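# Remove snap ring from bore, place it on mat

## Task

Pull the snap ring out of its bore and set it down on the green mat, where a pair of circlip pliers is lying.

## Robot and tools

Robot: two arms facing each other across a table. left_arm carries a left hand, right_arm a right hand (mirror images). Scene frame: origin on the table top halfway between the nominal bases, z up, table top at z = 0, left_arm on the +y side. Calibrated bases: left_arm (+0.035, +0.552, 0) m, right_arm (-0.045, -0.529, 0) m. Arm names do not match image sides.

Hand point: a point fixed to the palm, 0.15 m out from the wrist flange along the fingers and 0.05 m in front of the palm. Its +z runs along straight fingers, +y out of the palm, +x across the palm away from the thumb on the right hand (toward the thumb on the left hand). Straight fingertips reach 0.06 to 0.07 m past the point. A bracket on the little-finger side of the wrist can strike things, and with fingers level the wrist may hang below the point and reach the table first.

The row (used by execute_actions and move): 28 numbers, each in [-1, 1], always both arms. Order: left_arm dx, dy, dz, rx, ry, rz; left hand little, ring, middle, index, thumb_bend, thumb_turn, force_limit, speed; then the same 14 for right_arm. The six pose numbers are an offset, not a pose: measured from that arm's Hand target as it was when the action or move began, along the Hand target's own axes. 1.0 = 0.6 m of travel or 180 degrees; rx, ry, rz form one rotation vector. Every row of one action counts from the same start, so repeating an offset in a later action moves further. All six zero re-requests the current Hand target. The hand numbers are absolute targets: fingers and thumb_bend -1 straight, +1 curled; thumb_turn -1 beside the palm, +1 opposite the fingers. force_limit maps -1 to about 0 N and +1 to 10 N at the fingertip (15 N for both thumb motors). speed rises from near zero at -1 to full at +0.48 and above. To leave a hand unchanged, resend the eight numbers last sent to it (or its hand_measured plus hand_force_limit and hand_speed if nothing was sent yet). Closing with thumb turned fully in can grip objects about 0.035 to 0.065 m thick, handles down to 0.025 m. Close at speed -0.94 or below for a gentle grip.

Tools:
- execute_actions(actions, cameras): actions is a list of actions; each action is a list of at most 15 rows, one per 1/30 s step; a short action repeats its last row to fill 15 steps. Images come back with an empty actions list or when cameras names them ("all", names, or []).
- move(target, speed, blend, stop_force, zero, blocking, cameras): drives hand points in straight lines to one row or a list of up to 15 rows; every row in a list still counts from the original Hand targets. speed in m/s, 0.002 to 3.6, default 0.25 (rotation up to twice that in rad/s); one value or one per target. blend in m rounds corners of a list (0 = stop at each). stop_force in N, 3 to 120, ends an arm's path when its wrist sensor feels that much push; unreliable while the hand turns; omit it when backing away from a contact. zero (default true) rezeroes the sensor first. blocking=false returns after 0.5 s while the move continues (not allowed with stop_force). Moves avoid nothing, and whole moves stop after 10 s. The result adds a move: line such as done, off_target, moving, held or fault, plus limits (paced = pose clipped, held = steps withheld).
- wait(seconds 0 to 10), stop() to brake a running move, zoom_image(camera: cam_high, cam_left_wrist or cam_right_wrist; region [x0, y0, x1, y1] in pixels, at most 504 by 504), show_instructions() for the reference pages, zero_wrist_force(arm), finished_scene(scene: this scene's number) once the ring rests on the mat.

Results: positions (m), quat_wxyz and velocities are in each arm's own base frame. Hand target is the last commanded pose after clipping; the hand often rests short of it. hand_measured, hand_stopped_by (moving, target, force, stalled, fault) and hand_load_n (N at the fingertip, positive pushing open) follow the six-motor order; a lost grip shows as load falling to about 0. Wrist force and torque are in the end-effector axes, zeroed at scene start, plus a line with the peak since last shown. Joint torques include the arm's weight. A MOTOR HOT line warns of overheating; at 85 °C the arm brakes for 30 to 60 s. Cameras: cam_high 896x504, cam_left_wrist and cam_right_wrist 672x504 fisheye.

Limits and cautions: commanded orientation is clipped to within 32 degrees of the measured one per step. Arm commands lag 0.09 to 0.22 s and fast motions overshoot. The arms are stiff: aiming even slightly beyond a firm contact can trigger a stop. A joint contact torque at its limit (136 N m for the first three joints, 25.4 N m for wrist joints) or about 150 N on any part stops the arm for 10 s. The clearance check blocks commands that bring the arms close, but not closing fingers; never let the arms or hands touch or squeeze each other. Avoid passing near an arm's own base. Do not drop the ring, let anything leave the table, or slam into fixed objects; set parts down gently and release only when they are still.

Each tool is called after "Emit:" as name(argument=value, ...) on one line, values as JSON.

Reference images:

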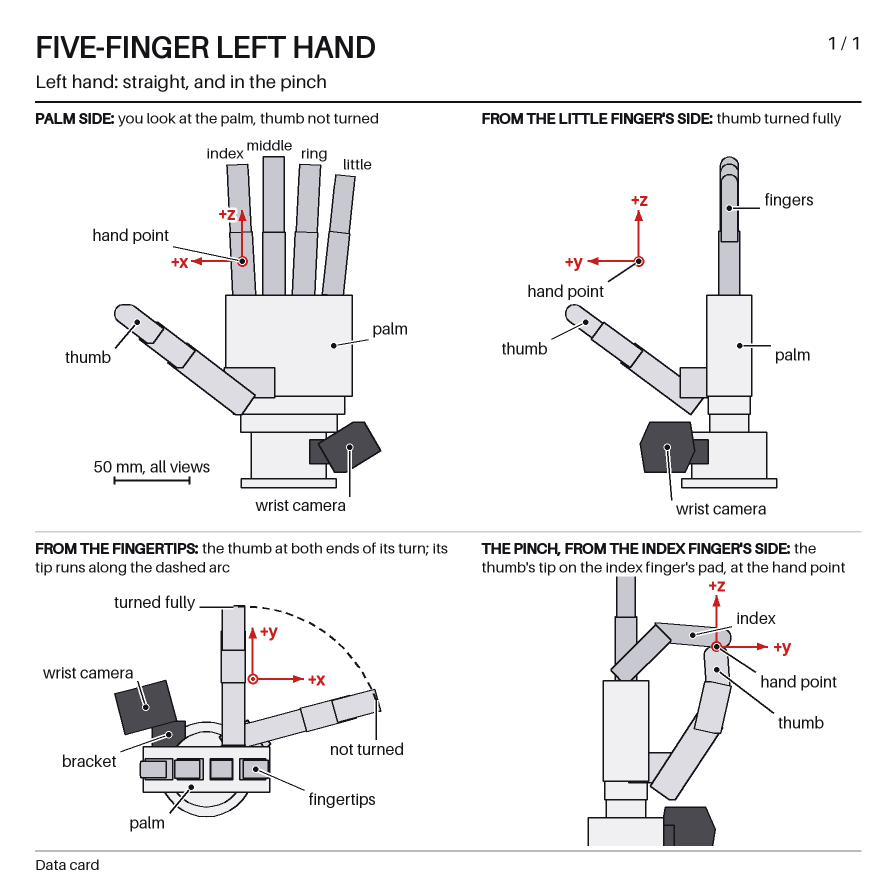

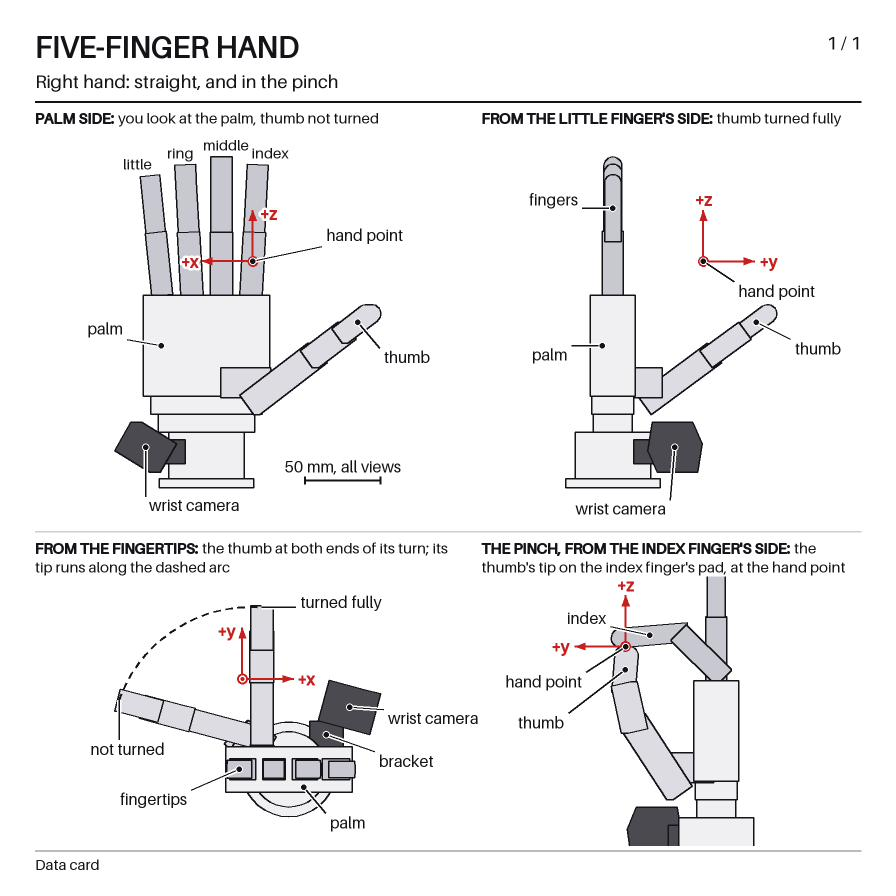

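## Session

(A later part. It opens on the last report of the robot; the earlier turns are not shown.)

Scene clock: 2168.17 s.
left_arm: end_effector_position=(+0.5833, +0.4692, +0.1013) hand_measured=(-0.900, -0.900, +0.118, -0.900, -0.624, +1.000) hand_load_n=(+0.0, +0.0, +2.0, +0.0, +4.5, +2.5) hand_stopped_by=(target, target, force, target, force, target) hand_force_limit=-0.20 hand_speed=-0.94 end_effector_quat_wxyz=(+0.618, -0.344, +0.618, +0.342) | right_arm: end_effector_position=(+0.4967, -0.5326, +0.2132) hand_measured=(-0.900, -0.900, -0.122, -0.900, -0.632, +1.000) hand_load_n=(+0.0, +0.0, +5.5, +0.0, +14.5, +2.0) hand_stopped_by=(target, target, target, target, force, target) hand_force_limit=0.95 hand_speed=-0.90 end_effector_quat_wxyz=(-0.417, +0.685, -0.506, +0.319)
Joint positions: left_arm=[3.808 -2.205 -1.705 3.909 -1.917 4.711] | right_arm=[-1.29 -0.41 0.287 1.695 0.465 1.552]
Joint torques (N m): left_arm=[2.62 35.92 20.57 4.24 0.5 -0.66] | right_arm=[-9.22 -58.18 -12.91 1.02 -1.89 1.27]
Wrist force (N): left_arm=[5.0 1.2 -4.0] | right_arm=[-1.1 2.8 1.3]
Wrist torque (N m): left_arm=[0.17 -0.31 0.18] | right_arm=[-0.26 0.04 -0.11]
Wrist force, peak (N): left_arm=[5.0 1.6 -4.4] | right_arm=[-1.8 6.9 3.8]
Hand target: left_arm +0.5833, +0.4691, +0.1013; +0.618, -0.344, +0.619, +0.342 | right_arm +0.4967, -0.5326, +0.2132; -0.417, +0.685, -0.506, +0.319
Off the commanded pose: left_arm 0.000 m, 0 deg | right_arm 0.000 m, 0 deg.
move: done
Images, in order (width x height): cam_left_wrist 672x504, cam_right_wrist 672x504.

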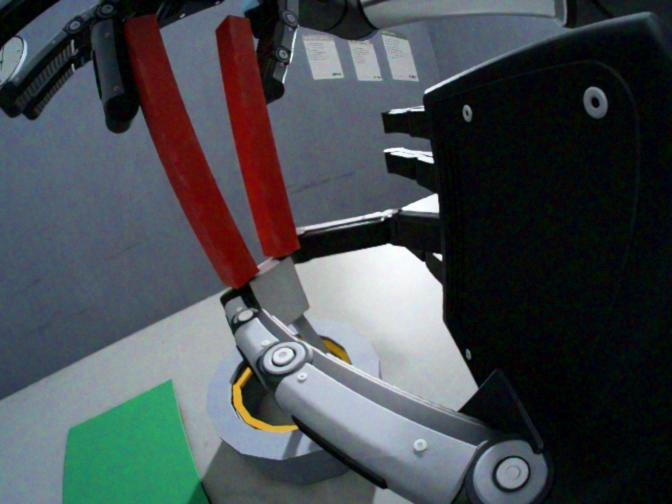

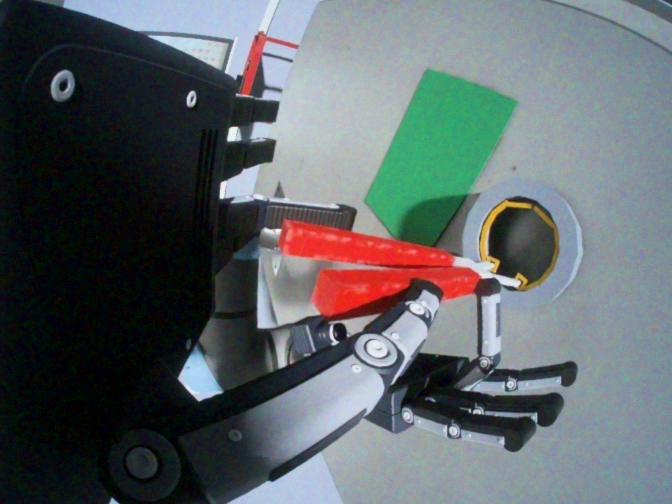

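Emit:
move(target=[0.0117,0,0,0,0,0,-0.9,-0.9,0.6,-0.9,-0.56,1,-0.2,-0.94,-0.0002,0.01042,0.00523,0,0,0,-0.9,-0.9,-0.12,-0.9,-0.62,1,0.95,-0.9], speed=0.008, cameras=["cam_right_wrist"])

Emit:
zoom_image(camera="cam_right_wrist", region=[460, 180, 580, 300])

Emit:
zoom_image(camera="cam_right_wrist", region=[480, 250, 528, 290])

Scene clock: 2226.27 s.
left_arm: end_effector_position=(+0.5833, +0.4691, +0.0941) hand_measured=(-0.900, -0.900, +0.118, -0.900, -0.624, +1.000) hand_load_n=(+0.0, +0.0, +1.5, +0.0, +4.0, +0.0) hand_stopped_by=(target, target, force, target, force, target) hand_force_limit=-0.20 hand_speed=-0.94 end_effector_quat_wxyz=(+0.618, -0.344, +0.619, +0.342) | right_arm: end_effector_position=(+0.4967, -0.5326, +0.2062) hand_measured=(-0.900, -0.900, -0.122, -0.900, -0.632, +1.000) hand_load_n=(+0.0, +0.0, +6.5, +0.0, +13.5, +1.0) hand_stopped_by=(target, target, target, target, force, target) hand_force_limit=0.95 hand_speed=-0.90 end_effector_quat_wxyz=(-0.417, +0.685, -0.506, +0.319)
Joint positions: left_arm=[3.808 -2.217 -1.708 3.924 -1.917 4.711] | right_arm=[-1.29 -0.416 0.318 1.671 0.465 1.552]
Joint torques (N m): left_arm=[1.04 44.24 10.16 2.07 0.33 -0.54] | right_arm=[0.21 -61.95 -22.05 2.65 0.08 -0.51]
Wrist force (N): left_arm=[1.4 -0.7 -5.9] | right_arm=[0.4 -4.0 -2.1]
Wrist torque (N m): left_arm=[0.10 -0.33 0.27] | right_arm=[-0.36 0.15 -0.22]
Wrist force, peak (N): left_arm=[5.4 1.6 -4.3] | right_arm=[0.4 -4.7 -2.6]
Hand target: left_arm +0.5833, +0.4691, +0.0942; +0.618, -0.344, +0.619, +0.342 | right_arm +0.4967, -0.5326, +0.2062; -0.417, +0.685, -0.506, +0.319
Off the commanded pose: left_arm 0.000 m, 0 deg | right_arm 0.000 m, 0 deg.
move: done
Images, in order (width x height): cam_right_wrist 672x504.

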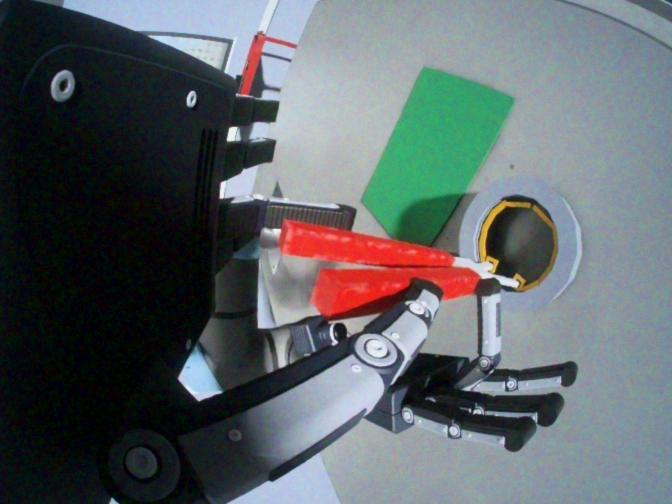

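Scaled by 4.200 from the camera's 672x504 image, which has a finer 960x720 frame.

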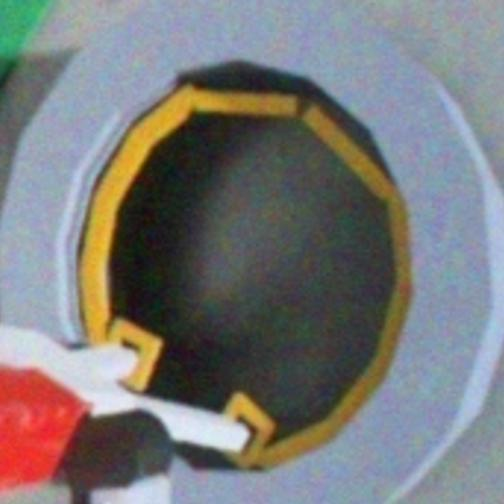

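Scaled by 10.500 from the camera's 672x504 image, which has a finer 960x720 frame.

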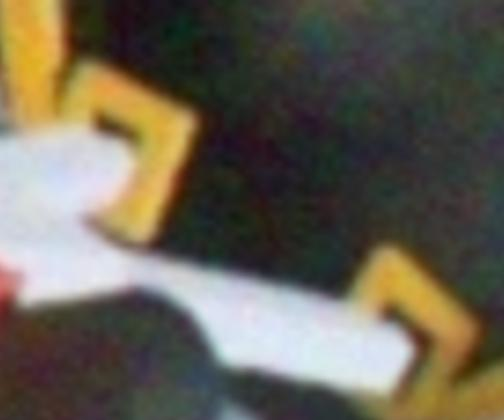

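Emit:
zoom_image(camera="cam_right_wrist", region=[468, 195, 518, 245])

Emit:
zoom_image(camera="cam_right_wrist", region=[466, 225, 516, 275])

Emit:
zoom_image(camera="cam_right_wrist", region=[530, 200, 570, 290])

Scaled by 10.080 from the camera's 672x504 image, which has a finer 960x720 frame.

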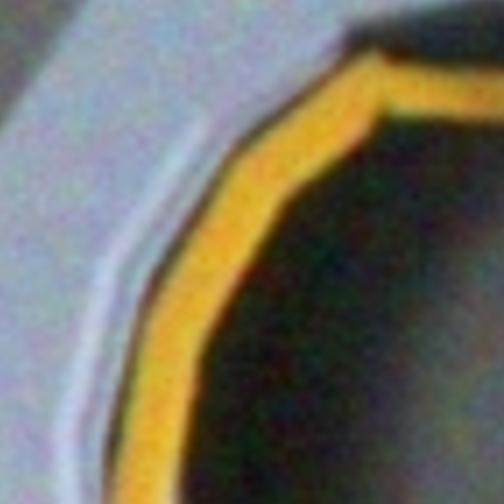

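Scaled by 10.080 from the camera's 672x504 image, which has a finer 960x720 frame.

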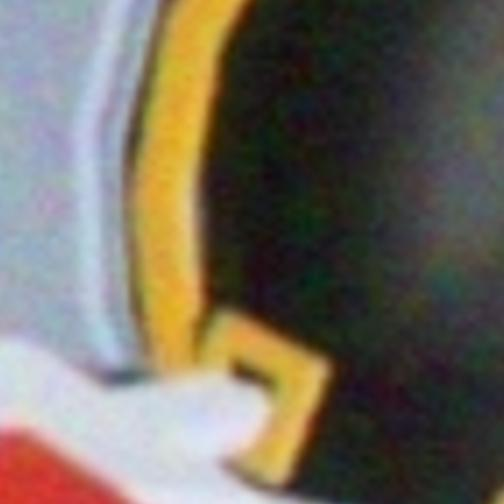

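Scaled by 5.600 from the camera's 672x504 image, which has a finer 960x720 frame.

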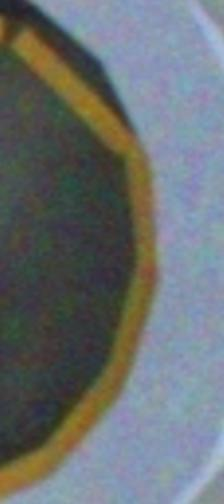

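Emit:
move(target=[-0.01,0,0,0,0,0,-0.9,-0.9,0.6,-0.9,-0.56,1,-0.2,-0.94,0.0002,-0.00893,-0.00448,0,0,0,-0.9,-0.9,-0.12,-0.9,-0.62,1,0.95,-0.9], speed=0.008, stop_force=8, cameras=["cam_right_wrist"])

Emit:
zoom_image(camera="cam_right_wrist", region=[468, 195, 518, 245])

Emit:
zoom_image(camera="cam_right_wrist", region=[466, 225, 516, 275])

Emit:
zoom_image(camera="cam_right_wrist", region=[490, 235, 560, 295])

Scene clock: 2248.03 s.
left_arm: end_effector_position=(+0.5833, +0.4691, +0.1002) hand_measured=(-0.900, -0.900, +0.118, -0.900, -0.624, +1.000) hand_load_n=(+0.0, +0.0, +1.5, +0.0, +4.5, +3.5) hand_stopped_by=(target, target, force, target, force, target) hand_force_limit=-0.20 hand_speed=-0.94 end_effector_quat_wxyz=(+0.618, -0.344, +0.618, +0.342) | right_arm: end_effector_position=(+0.4967, -0.5326, +0.2119) hand_measured=(-0.900, -0.900, -0.122, -0.900, -0.632, +1.000) hand_load_n=(+0.0, +0.0, +6.0, +0.0, +14.0, +1.5) hand_stopped_by=(target, target, target, target, force, target) hand_force_limit=0.95 hand_speed=-0.90 end_effector_quat_wxyz=(-0.417, +0.685, -0.506, +0.319)
Joint positions: left_arm=[3.808 -2.207 -1.706 3.911 -1.917 4.711] | right_arm=[-1.29 -0.411 0.293 1.69 0.465 1.552]
Joint torques (N m): left_arm=[2.67 34.34 16.61 4.79 0.86 0.37] | right_arm=[1.93 -66.06 -12.02 0.63 -1.56 2.02]
Wrist force (N): left_arm=[5.2 2.3 -3.6] | right_arm=[-1.2 -0.1 0.7]
Wrist torque (N m): left_arm=[0.26 -0.31 0.15] | right_arm=[-0.26 0.04 -0.18]
Wrist force, peak (N): left_arm=[6.3 2.2 -3.7] | right_arm=[-1.7 5.1 2.7]
Hand target: left_arm +0.5833, +0.4691, +0.1002; +0.618, -0.344, +0.619, +0.342 | right_arm +0.4967, -0.5326, +0.2119; -0.417, +0.685, -0.506, +0.319
Off the commanded pose: left_arm 0.000 m, 0 deg | right_arm 0.000 m, 0 deg.
move: contact (right_arm)
Images, in order (width x height): cam_right_wrist 672x504.

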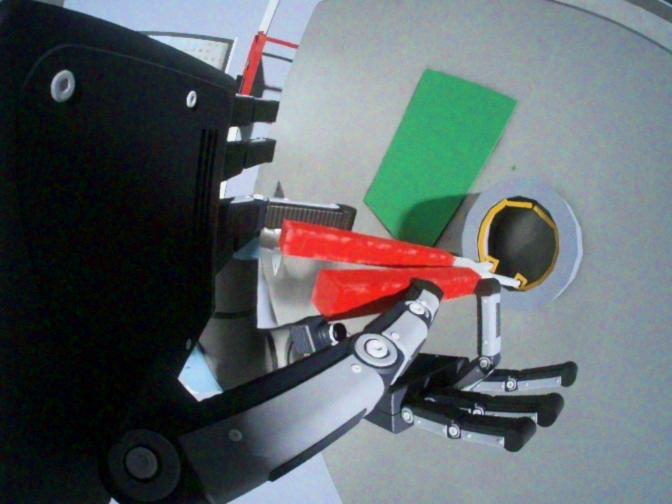

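Scaled by 10.080 from the camera's 672x504 image, which has a finer 960x720 frame.

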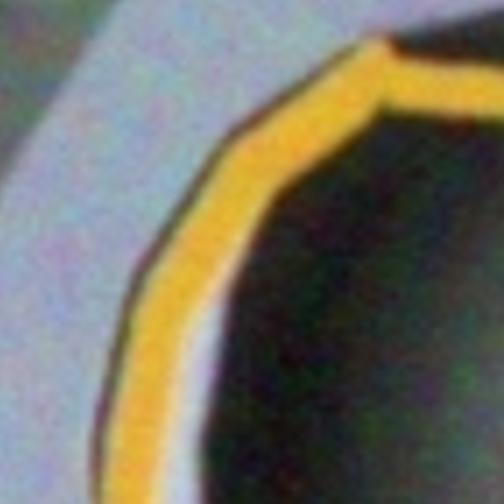

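Scaled by 10.080 from the camera's 672x504 image, which has a finer 960x720 frame.

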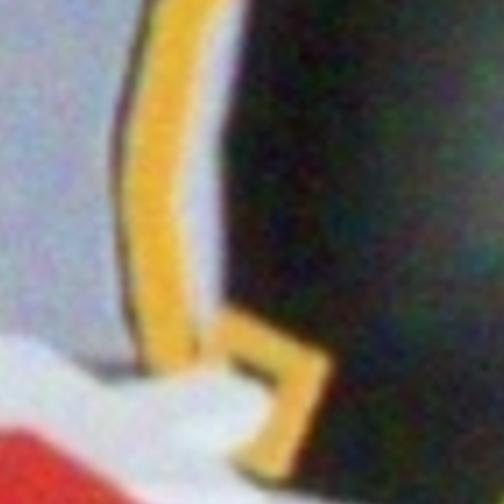

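Scaled by 7.200 from the camera's 672x504 image, which has a finer 960x720 frame.

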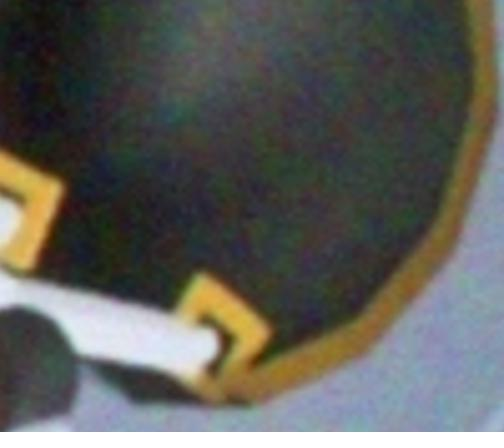

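Emit:
execute_actions(actions=[[[0,0,0,0,0,0,-0.9,-0.9,0.62,-0.9,-0.56,1,-0.3,-0.94,0,0,0,0,0,0,-0.9,-0.9,-0.12,-0.9,-0.62,1,0.95,-0.9]]])

Emit:
move(target=[-0.0267,0,0,0,0,0,-0.9,-0.9,0.62,-0.9,-0.56,1,-0.3,-0.94,0.0004,-0.02426,-0.01217,0,0,0,-0.9,-0.9,-0.12,-0.9,-0.62,1,0.95,-0.9], speed=0.015, cameras=["all"])

Emit:
zoom_image(camera="cam_right_wrist", region=[460, 180, 580, 300])

Emit:
zoom_image(camera="cam_left_wrist", region=[190, 300, 400, 480])

Scene clock: 2269.97 s.
left_arm: end_effector_position=(+0.5833, +0.4691, +0.1002) hand_measured=(-0.900, -0.900, +0.122, -0.900, -0.624, +1.000) hand_load_n=(+0.0, +0.0, +3.5, +0.0, +5.0, +3.5) hand_stopped_by=(target, target, force, target, force, target) hand_force_limit=-0.30 hand_speed=-0.94 end_effector_quat_wxyz=(+0.618, -0.344, +0.619, +0.342) | right_arm: end_effector_position=(+0.4967, -0.5326, +0.2119) hand_measured=(-0.900, -0.900, -0.122, -0.900, -0.632, +1.000) hand_load_n=(+0.0, +0.0, +6.0, +0.0, +13.5, +2.0) hand_stopped_by=(target, target, target, target, force, target) hand_force_limit=0.95 hand_speed=-0.90 end_effector_quat_wxyz=(-0.417, +0.685, -0.506, +0.319)
Joint positions: left_arm=[3.808 -2.207 -1.706 3.911 -1.917 4.711] | right_arm=[-1.29 -0.411 0.293 1.69 0.465 1.552]
Joint torques (N m): left_arm=[5.76 34.96 8.63 4.82 1.82 0.81] | right_arm=[1.3 -66.43 -12.71 1.38 -1.46 1.95]
Wrist force (N): left_arm=[5.4 1.8 -2.4] | right_arm=[-1.3 -0.2 1.1]
Wrist torque (N m): left_arm=[0.29 -0.29 0.17] | right_arm=[-0.25 0.01 -0.17]
Wrist force, peak (N): left_arm=[5.2 2.6 -3.9] | right_arm=[-1.8 -0.3 1.5]
Hand target: left_arm +0.5833, +0.4691, +0.1002; +0.618, -0.344, +0.619, +0.342 | right_arm +0.4967, -0.5326, +0.2119; -0.417, +0.685, -0.506, +0.319
Off the commanded pose: left_arm 0.000 m, 0 deg | right_arm 0.000 m, 0 deg.

Scene clock: 2271.37 s.
left_arm: end_effector_position=(+0.5833, +0.4692, +0.1164) hand_measured=(-0.900, -0.900, +0.122, -0.900, -0.624, +1.000) hand_load_n=(+0.0, +0.0, +2.5, +0.0, +3.0, +1.5) hand_stopped_by=(target, target, force, target, force, target) hand_force_limit=-0.30 hand_speed=-0.94 end_effector_quat_wxyz=(+0.618, -0.344, +0.618, +0.342) | right_arm: end_effector_position=(+0.4967, -0.5326, +0.2283) hand_measured=(-0.900, -0.900, -0.122, -0.900, -0.628, +1.000) hand_load_n=(+0.0, +0.0, +0.5, +0.0, +0.5, +0.5) hand_stopped_by=(target, target, target, target, force, target) hand_force_limit=0.95 hand_speed=-0.90 end_effector_quat_wxyz=(-0.417, +0.685, -0.506, +0.319)
Joint positions: left_arm=[3.808 -2.18 -1.698 3.878 -1.917 4.711] | right_arm=[-1.29 -0.388 0.204 1.756 0.465 1.552]
Joint torques (N m): left_arm=[3.32 34.9 18.89 4.06 -1.23 1.45] | right_arm=[-4.7 -54.81 -11.24 1.3 -1.85 -1.72]
Wrist force (N): left_arm=[3.8 -0.2 -3.0] | right_arm=[-0.8 -1.6 0.7]
Wrist torque (N m): left_arm=[0.17 -0.26 0.21] | right_arm=[-0.15 0.09 -0.14]
Wrist force, peak (N): left_arm=[0.6 7.1 -10.2] | right_arm=[-2.1 6.2 4.6]
Hand target: left_arm +0.5833, +0.4692, +0.1163; +0.618, -0.344, +0.619, +0.342 | right_arm +0.4967, -0.5326, +0.2282; -0.417, +0.685, -0.506, +0.319
Off the commanded pose: left_arm 0.000 m, 0 deg | right_arm 0.000 m, 0 deg.
move: done

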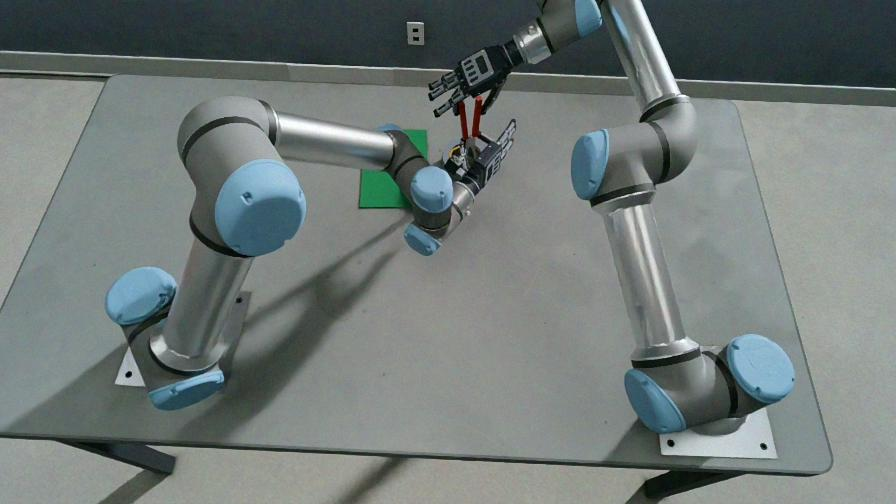

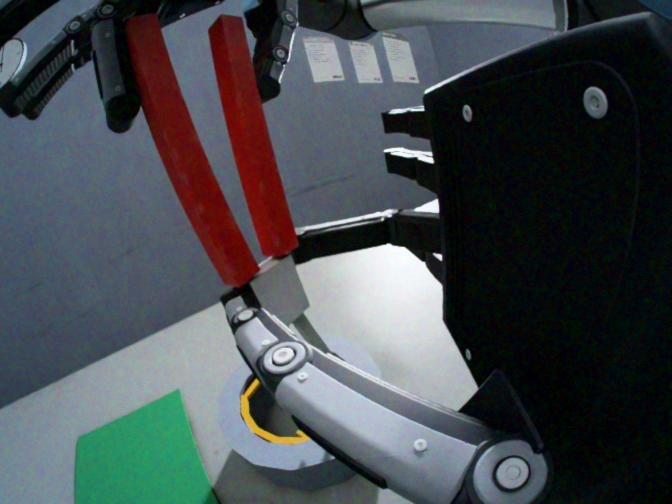

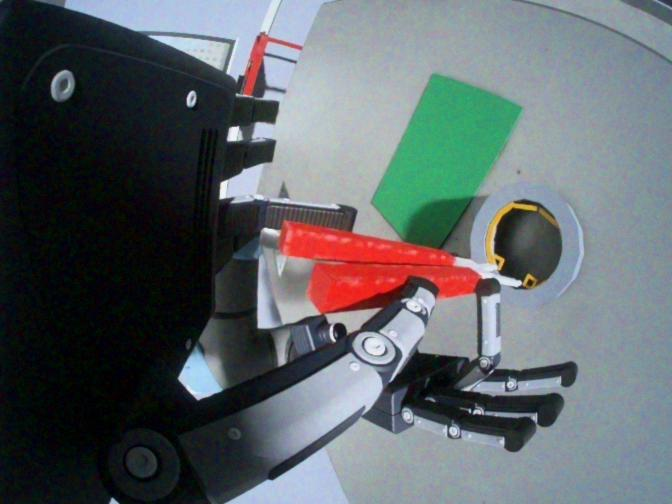

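Scaled by 4.200 from the camera's 672x504 image, which has a finer 960x720 frame.

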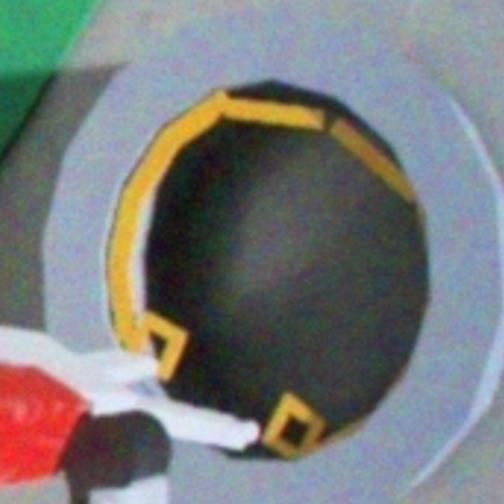

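Scaled by 2.400 from the camera's 672x504 image, which has a finer 960x720 frame.

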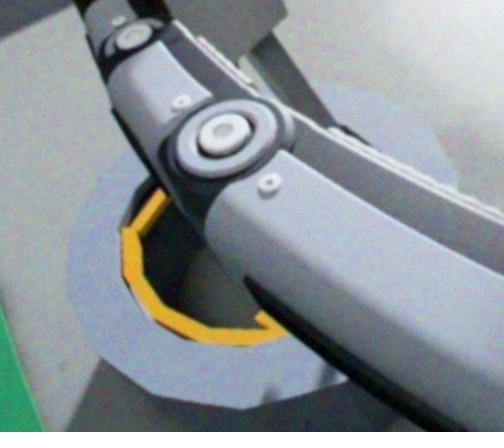

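Emit:
execute_actions(actions=[[[0,0,0,0,0,0,-0.9,-0.9,0.62,-0.9,-0.56,1,-0.3,-0.94,0,0,0,0,0,0,-0.9,-0.9,-0.36,-0.9,-0.78,1,0.95,-0.9]],[[0,0,0,0,0,0,-0.9,-0.9,0.62,-0.9,-0.56,1,-0.3,-0.94,0,0,0,0,0,0,-0.9,-0.9,-0.36,-0.9,-0.78,1,0.95,-0.9]]], cameras=["cam_right_wrist", "cam_left_wrist"])

Emit:
zoom_image(camera="cam_right_wrist", region=[460, 180, 580, 300])

Emit:
zoom_image(camera="cam_left_wrist", region=[60, 0, 400, 340])

Scene clock: 2311.73 s.
left_arm: end_effector_position=(+0.5833, +0.4692, +0.1162) hand_measured=(-0.900, -0.900, +0.122, -0.900, -0.624, +1.000) hand_load_n=(+0.0, +0.0, +3.0, +0.0, +3.5, -0.5) hand_stopped_by=(target, target, force, target, force, target) hand_force_limit=-0.30 hand_speed=-0.94 end_effector_quat_wxyz=(+0.618, -0.344, +0.619, +0.342) | right_arm: end_effector_position=(+0.4967, -0.5326, +0.2282) hand_measured=(-0.900, -0.900, -0.360, -0.900, -0.780, +1.000) hand_load_n=(+0.0, +0.0, +0.0, +0.0, +0.0, +0.0) hand_stopped_by=(target, target, target, target, target, target) hand_force_limit=0.95 hand_speed=-0.90 end_effector_quat_wxyz=(-0.417, +0.685, -0.506, +0.319)
Joint positions: left_arm=[3.808 -2.181 -1.698 3.878 -1.917 4.711] | right_arm=[-1.29 -0.388 0.205 1.756 0.465 1.552]
Joint torques (N m): left_arm=[6.87 35.32 9.72 4.03 -1.76 -0.57] | right_arm=[9.42 -64.87 -11.46 0.66 -0.39 -1.92]
Wrist force (N): left_arm=[3.8 -0.2 -2.5] | right_arm=[-0.7 -1.6 1.5]
Wrist torque (N m): left_arm=[0.24 -0.24 0.25] | right_arm=[-0.15 0.06 -0.15]
Wrist force, peak (N): left_arm=[4.1 0.1 -3.3] | right_arm=[-0.6 -1.8 1.6]
Hand target: left_arm +0.5833, +0.4692, +0.1163; +0.618, -0.344, +0.619, +0.342 | right_arm +0.4967, -0.5326, +0.2282; -0.417, +0.685, -0.506, +0.319
Off the commanded pose: left_arm 0.000 m, 0 deg | right_arm 0.000 m, 0 deg.
Images, in order (width x height): cam_left_wrist 672x504, cam_right_wrist 672x504.

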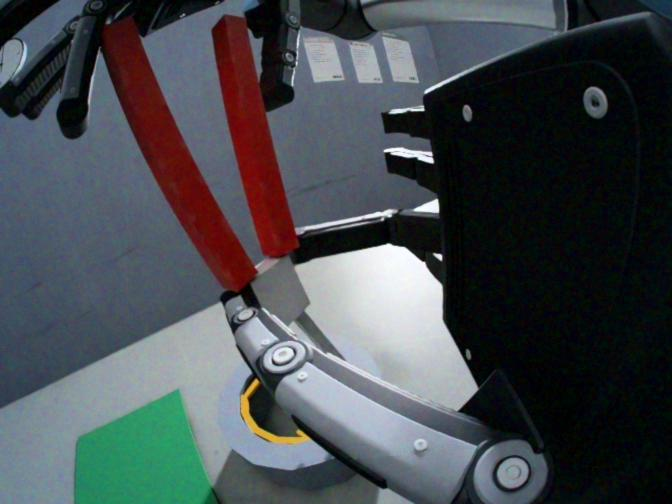

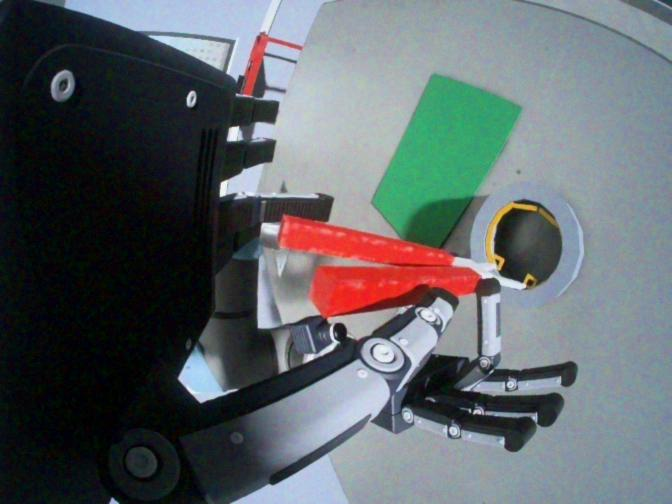

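Scaled by 4.200 from the camera's 672x504 image, which has a finer 960x720 frame.

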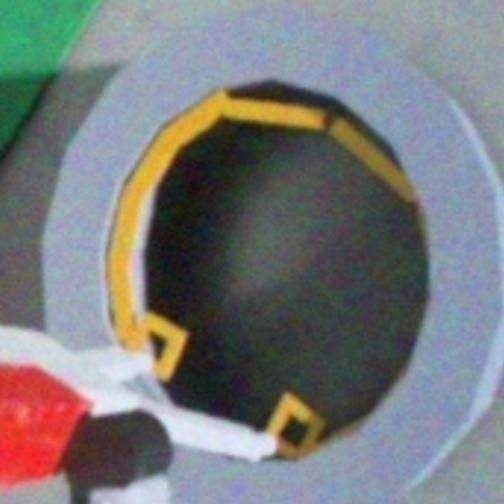

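Scaled by 1.482 from the camera's 672x504 image, which has a finer 960x720 frame.

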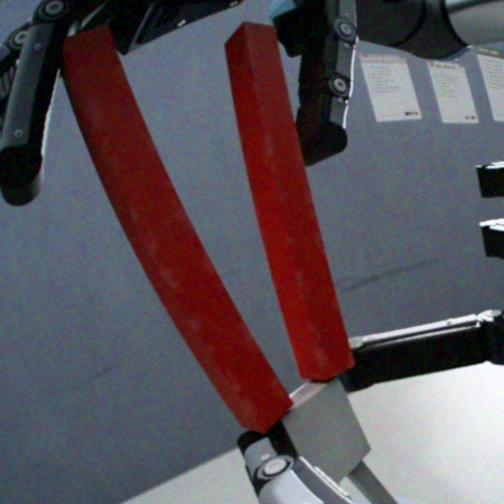

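Emit:
execute_actions(actions=[[[0,0,0,0,0,0,-0.9,-0.9,0.116,-0.9,-0.56,1,-0.3,-0.94,0,0,0,0,0,0,-0.9,-0.9,-0.36,-0.9,-0.78,1,0.95,-0.9]]], cameras=["cam_left_wrist"])

Emit:
zoom_image(camera="cam_left_wrist", region=[60, 0, 400, 340])

Scene clock: 2317.23 s.
left_arm: end_effector_position=(+0.5833, +0.4692, +0.1162) hand_measured=(-0.900, -0.900, +0.116, -0.900, -0.624, +1.000) hand_load_n=(+0.0, +0.0, +2.5, +0.0, +2.5, +0.0) hand_stopped_by=(target, target, target, target, force, target) hand_force_limit=-0.30 hand_speed=-0.94 end_effector_quat_wxyz=(+0.618, -0.344, +0.619, +0.342) | right_arm: end_effector_position=(+0.4967, -0.5326, +0.2282) hand_measured=(-0.900, -0.900, -0.360, -0.900, -0.780, +1.000) hand_load_n=(+0.0, +0.0, +0.5, +0.0, +0.0, +0.0) hand_stopped_by=(target, target, target, target, target, target) hand_force_limit=0.95 hand_speed=-0.90 end_effector_quat_wxyz=(-0.417, +0.685, -0.506, +0.319)
Joint positions: left_arm=[3.808 -2.181 -1.698 3.878 -1.917 4.711] | right_arm=[-1.29 -0.388 0.205 1.756 0.465 1.552]
Joint torques (N m): left_arm=[7.02 42.19 13.52 4.43 -1.77 -1.55] | right_arm=[9.17 -61.44 -11.46 0.57 -1.4 -0.96]
Wrist force (N): left_arm=[3.6 -0.2 -2.7] | right_arm=[-0.6 -1.6 1.3]
Wrist torque (N m): left_arm=[0.25 -0.21 0.23] | right_arm=[-0.14 0.05 -0.15]
Wrist force, peak (N): left_arm=[4.1 -0.7 -2.9] | right_arm=[-0.7 -1.8 1.7]
Hand target: left_arm +0.5833, +0.4692, +0.1163; +0.618, -0.344, +0.619, +0.342 | right_arm +0.4967, -0.5326, +0.2282; -0.417, +0.685, -0.506, +0.319
Off the commanded pose: left_arm 0.000 m, 0 deg | right_arm 0.000 m, 0 deg.
Images, in order (width x height): cam_left_wrist 672x504.

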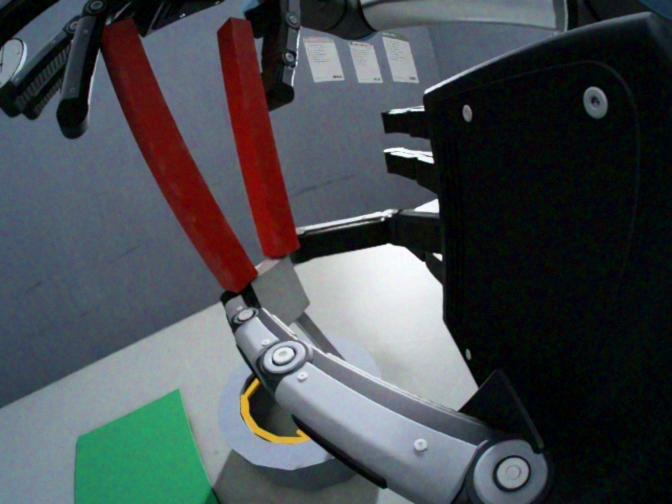

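Scaled by 1.482 from the camera's 672x504 image, which has a finer 960x720 frame.

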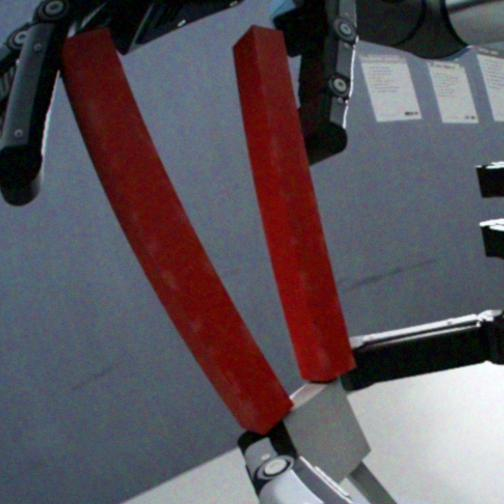

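Emit:
execute_actions(actions=[[[0,0,0,0,0,0,-0.9,-0.9,0.112,-0.9,-0.56,1,-0.3,-0.94,0,0,0,0,0,0,-0.9,-0.9,-0.42,-0.9,-0.82,1,0.95,-0.9]]], cameras=["cam_left_wrist", "cam_right_wrist"])

Emit:
zoom_image(camera="cam_left_wrist", region=[60, 0, 400, 340])

Emit:
zoom_image(camera="cam_right_wrist", region=[480, 240, 550, 300])

Scene clock: 2320.73 s.
left_arm: end_effector_position=(+0.5833, +0.4692, +0.1162) hand_measured=(-0.900, -0.900, +0.112, -0.900, -0.624, +1.000) hand_load_n=(+0.0, +0.0, +2.0, +0.0, +2.0, +0.0) hand_stopped_by=(target, target, target, target, force, target) hand_force_limit=-0.30 hand_speed=-0.94 end_effector_quat_wxyz=(+0.618, -0.344, +0.619, +0.342) | right_arm: end_effector_position=(+0.4967, -0.5326, +0.2282) hand_measured=(-0.900, -0.900, -0.420, -0.900, -0.820, +1.000) hand_load_n=(+0.0, +0.0, +0.0, +0.0, +0.0, +0.0) hand_stopped_by=(target, target, target, target, target, target) hand_force_limit=0.95 hand_speed=-0.90 end_effector_quat_wxyz=(-0.417, +0.685, -0.506, +0.319)
Joint positions: left_arm=[3.808 -2.181 -1.698 3.878 -1.917 4.711] | right_arm=[-1.29 -0.388 0.205 1.756 0.465 1.552]
Joint torques (N m): left_arm=[6.57 48.29 17.34 4.49 -1.73 -1.54] | right_arm=[8.44 -58.56 -11.4 0.75 -2.29 -0.21]
Wrist force (N): left_arm=[4.1 -0.4 -2.8] | right_arm=[-0.8 -1.4 1.0]
Wrist torque (N m): left_arm=[0.23 -0.30 0.27] | right_arm=[-0.08 0.09 -0.15]
Wrist force, peak (N): left_arm=[4.2 -0.6 -2.8] | right_arm=[-1.1 -1.8 1.6]
Hand target: left_arm +0.5833, +0.4692, +0.1163; +0.618, -0.344, +0.619, +0.342 | right_arm +0.4967, -0.5326, +0.2282; -0.417, +0.685, -0.506, +0.319
Off the commanded pose: left_arm 0.000 m, 0 deg | right_arm 0.000 m, 0 deg.
Images, in order (width x height): cam_left_wrist 672x504, cam_right_wrist 672x504.

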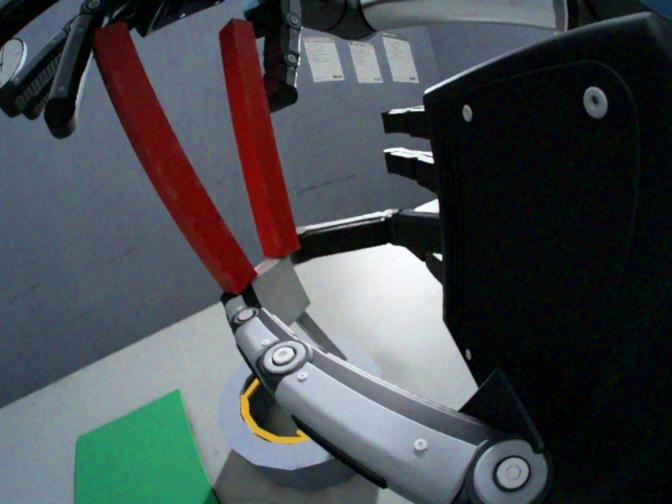

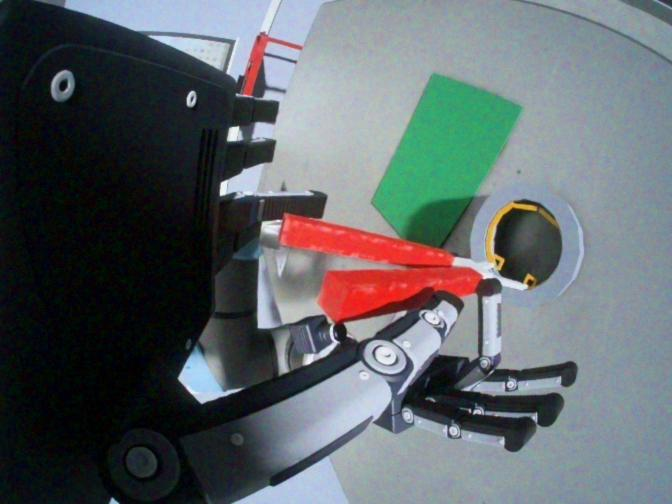

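Scaled by 1.482 from the camera's 672x504 image, which has a finer 960x720 frame.

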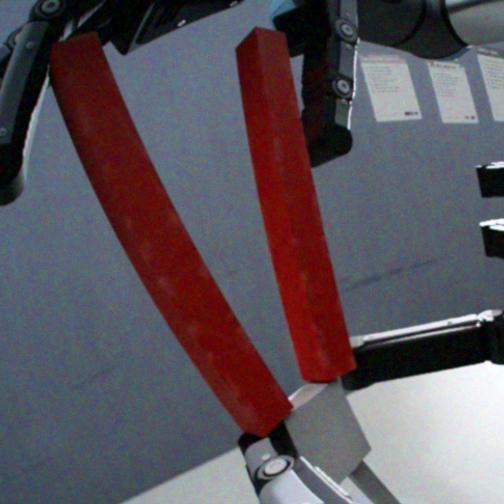

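Scaled by 7.200 from the camera's 672x504 image, which has a finer 960x720 frame.

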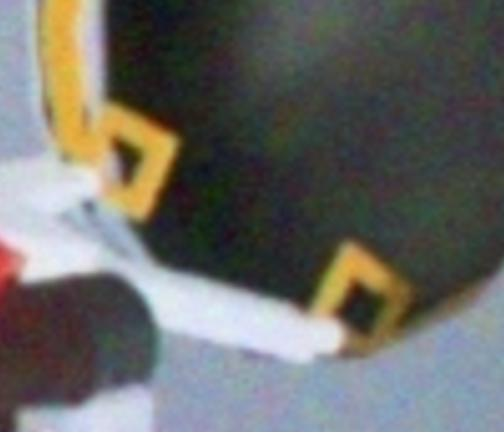

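Emit:
move(target=[0,0,0,0,0,0,-0.9,-0.9,0.112,-0.9,-0.56,1,-0.3,-0.94,0.0003,0.00525,-0.01041,0,0,0,-0.9,-0.9,-0.42,-0.9,-0.95,1,0.95,-0.9], speed=0.015, cameras=["cam_left_wrist", "cam_right_wrist"])

Emit:
zoom_image(camera="cam_left_wrist", region=[60, 0, 400, 340])

Scene clock: 2348.07 s.
left_arm: end_effector_position=(+0.5833, +0.4692, +0.1162) hand_measured=(-0.900, -0.900, +0.112, -0.900, -0.624, +1.000) hand_load_n=(+0.0, +0.0, +2.0, -0.5, +2.0, +0.5) hand_stopped_by=(target, target, target, target, force, target) hand_force_limit=-0.30 hand_speed=-0.94 end_effector_quat_wxyz=(+0.618, -0.344, +0.619, +0.342) | right_arm: end_effector_position=(+0.4900, -0.5348, +0.2282) hand_measured=(-0.900, -0.900, -0.420, -0.900, -0.950, +1.000) hand_load_n=(+0.0, +0.0, +0.5, +0.0, +0.0, +0.0) hand_stopped_by=(target, target, target, target, target, target) hand_force_limit=0.95 hand_speed=-0.90 end_effector_quat_wxyz=(-0.417, +0.685, -0.506, +0.319)
Joint positions: left_arm=[3.808 -2.181 -1.698 3.878 -1.917 4.711] | right_arm=[-1.3 -0.403 0.241 1.755 0.466 1.529]
Joint torques (N m): left_arm=[6.64 56 22.31 4.36 -1.58 -1.56] | right_arm=[10.03 -49.01 -25.03 2.5 -0.39 2.33]
Wrist force (N): left_arm=[4.5 -0.6 -2.5] | right_arm=[-0.8 -2.3 1.3]
Wrist torque (N m): left_arm=[0.22 -0.25 0.25] | right_arm=[-0.14 0.10 -0.10]
Wrist force, peak (N): left_arm=[5.0 -0.5 -2.5] | right_arm=[-0.8 -2.7 1.4]
Hand target: left_arm +0.5833, +0.4692, +0.1163; +0.618, -0.344, +0.619, +0.342 | right_arm +0.4901, -0.5348, +0.2282; -0.417, +0.685, -0.506, +0.319
Off the commanded pose: left_arm 0.000 m, 0 deg | right_arm 0.000 m, 0 deg.
move: done
Images, in order (width x height): cam_left_wrist 672x504, cam_right_wrist 672x504.

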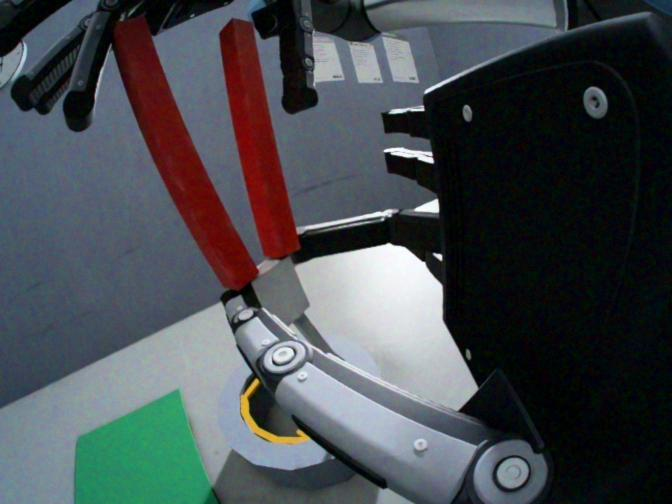

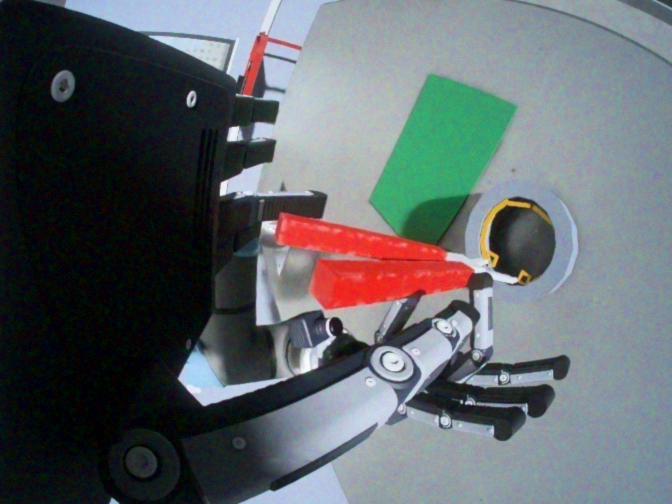

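Scaled by 1.482 from the camera's 672x504 image, which has a finer 960x720 frame.

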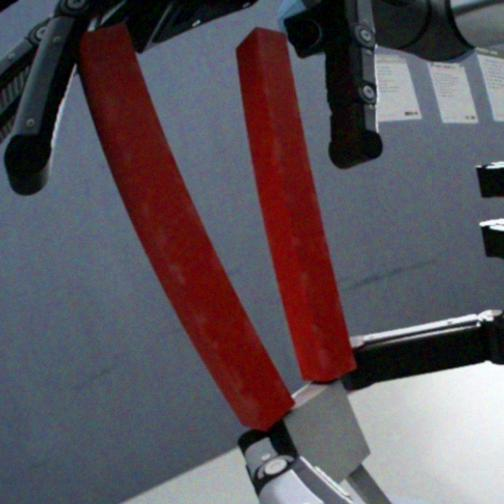

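Emit:
move(target=[0.017,0.00596,0.00073,-0.01056,0,0,-0.9,-0.9,0.112,-0.9,-0.56,1,-0.3,-0.94,-0.0005,0.01117,0.01485,0,0,0,-0.9,-0.9,-0.42,-0.9,-0.95,1,0.95,-0.9], speed=0.015, cameras=["cam_left_wrist", "cam_right_wrist"])

Emit:
zoom_image(camera="cam_right_wrist", region=[470, 235, 540, 295])

Emit:
zoom_image(camera="cam_left_wrist", region=[60, 0, 400, 340])

Scene clock: 2357.47 s.
left_arm: end_effector_position=(+0.5805, +0.4714, +0.1059) hand_measured=(-0.900, -0.900, +0.112, -0.900, -0.624, +1.000) hand_load_n=(+0.0, +0.0, +2.5, +0.0, +2.5, +0.0) hand_stopped_by=(target, target, target, target, force, target) hand_force_limit=-0.30 hand_speed=-0.94 end_effector_quat_wxyz=(+0.612, -0.354, +0.613, +0.353) | right_arm: end_effector_position=(+0.4948, -0.5332, +0.2182) hand_measured=(-0.900, -0.900, -0.420, -0.900, -0.950, +1.000) hand_load_n=(+0.0, +0.0, +0.5, +0.0, +0.0, +0.0) hand_stopped_by=(target, target, target, target, target, target) hand_force_limit=0.95 hand_speed=-0.90 end_effector_quat_wxyz=(-0.417, +0.685, -0.506, +0.319)
Joint positions: left_arm=[3.801 -2.206 -1.687 3.892 -1.957 4.711] | right_arm=[-1.293 -0.408 0.273 1.714 0.465 1.546]
Joint torques (N m): left_arm=[-1.93 54.94 19.06 2.71 1.36 -1.71] | right_arm=[3.08 -65.71 -19.18 3.92 -3.65 0.91]
Wrist force (N): left_arm=[3.8 -0.2 -2.7] | right_arm=[-0.8 -1.6 1.4]
Wrist torque (N m): left_arm=[0.25 -0.24 0.24] | right_arm=[-0.14 0.08 -0.17]
Wrist force, peak (N): left_arm=[4.9 -0.3 -2.8] | right_arm=[-0.7 -3.0 1.1]
Hand target: left_arm +0.5805, +0.4714, +0.1060; +0.612, -0.354, +0.613, +0.353 | right_arm +0.4948, -0.5332, +0.2182; -0.417, +0.685, -0.506, +0.319
Off the commanded pose: left_arm 0.000 m, 0 deg | right_arm 0.000 m, 0 deg.
move: done
Images, in order (width x height): cam_left_wrist 672x504, cam_right_wrist 672x504.

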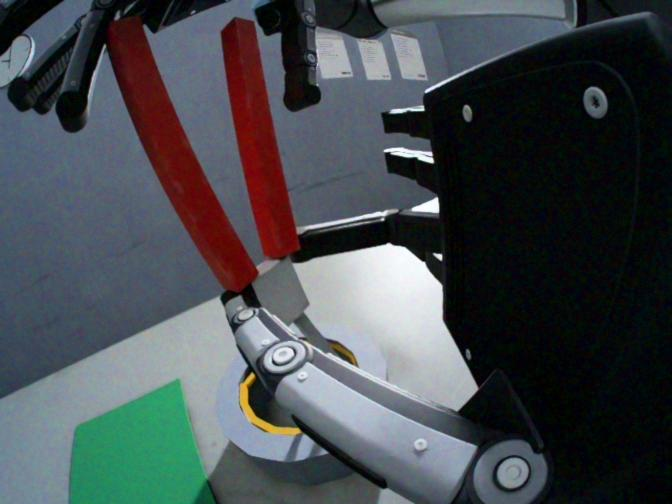

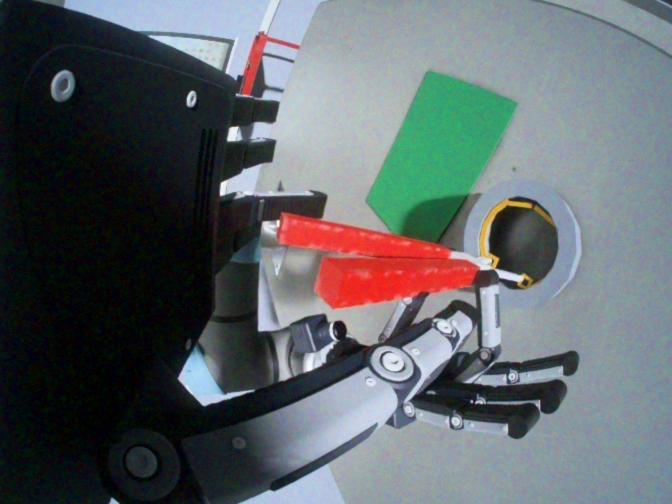

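Scaled by 7.200 from the camera's 672x504 image, which has a finer 960x720 frame.

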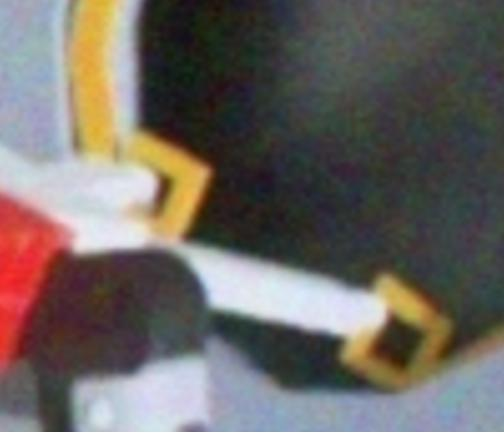

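Scaled by 1.482 from the camera's 672x504 image, which has a finer 960x720 frame.

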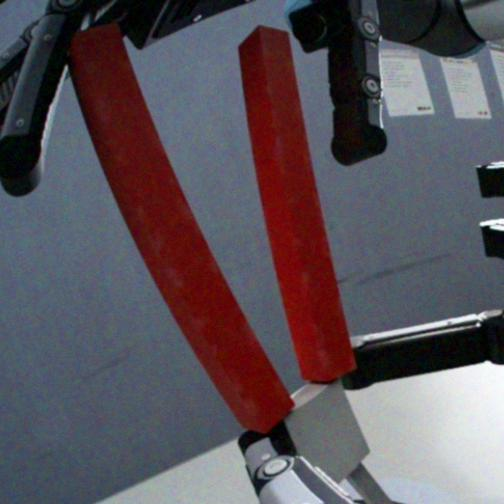

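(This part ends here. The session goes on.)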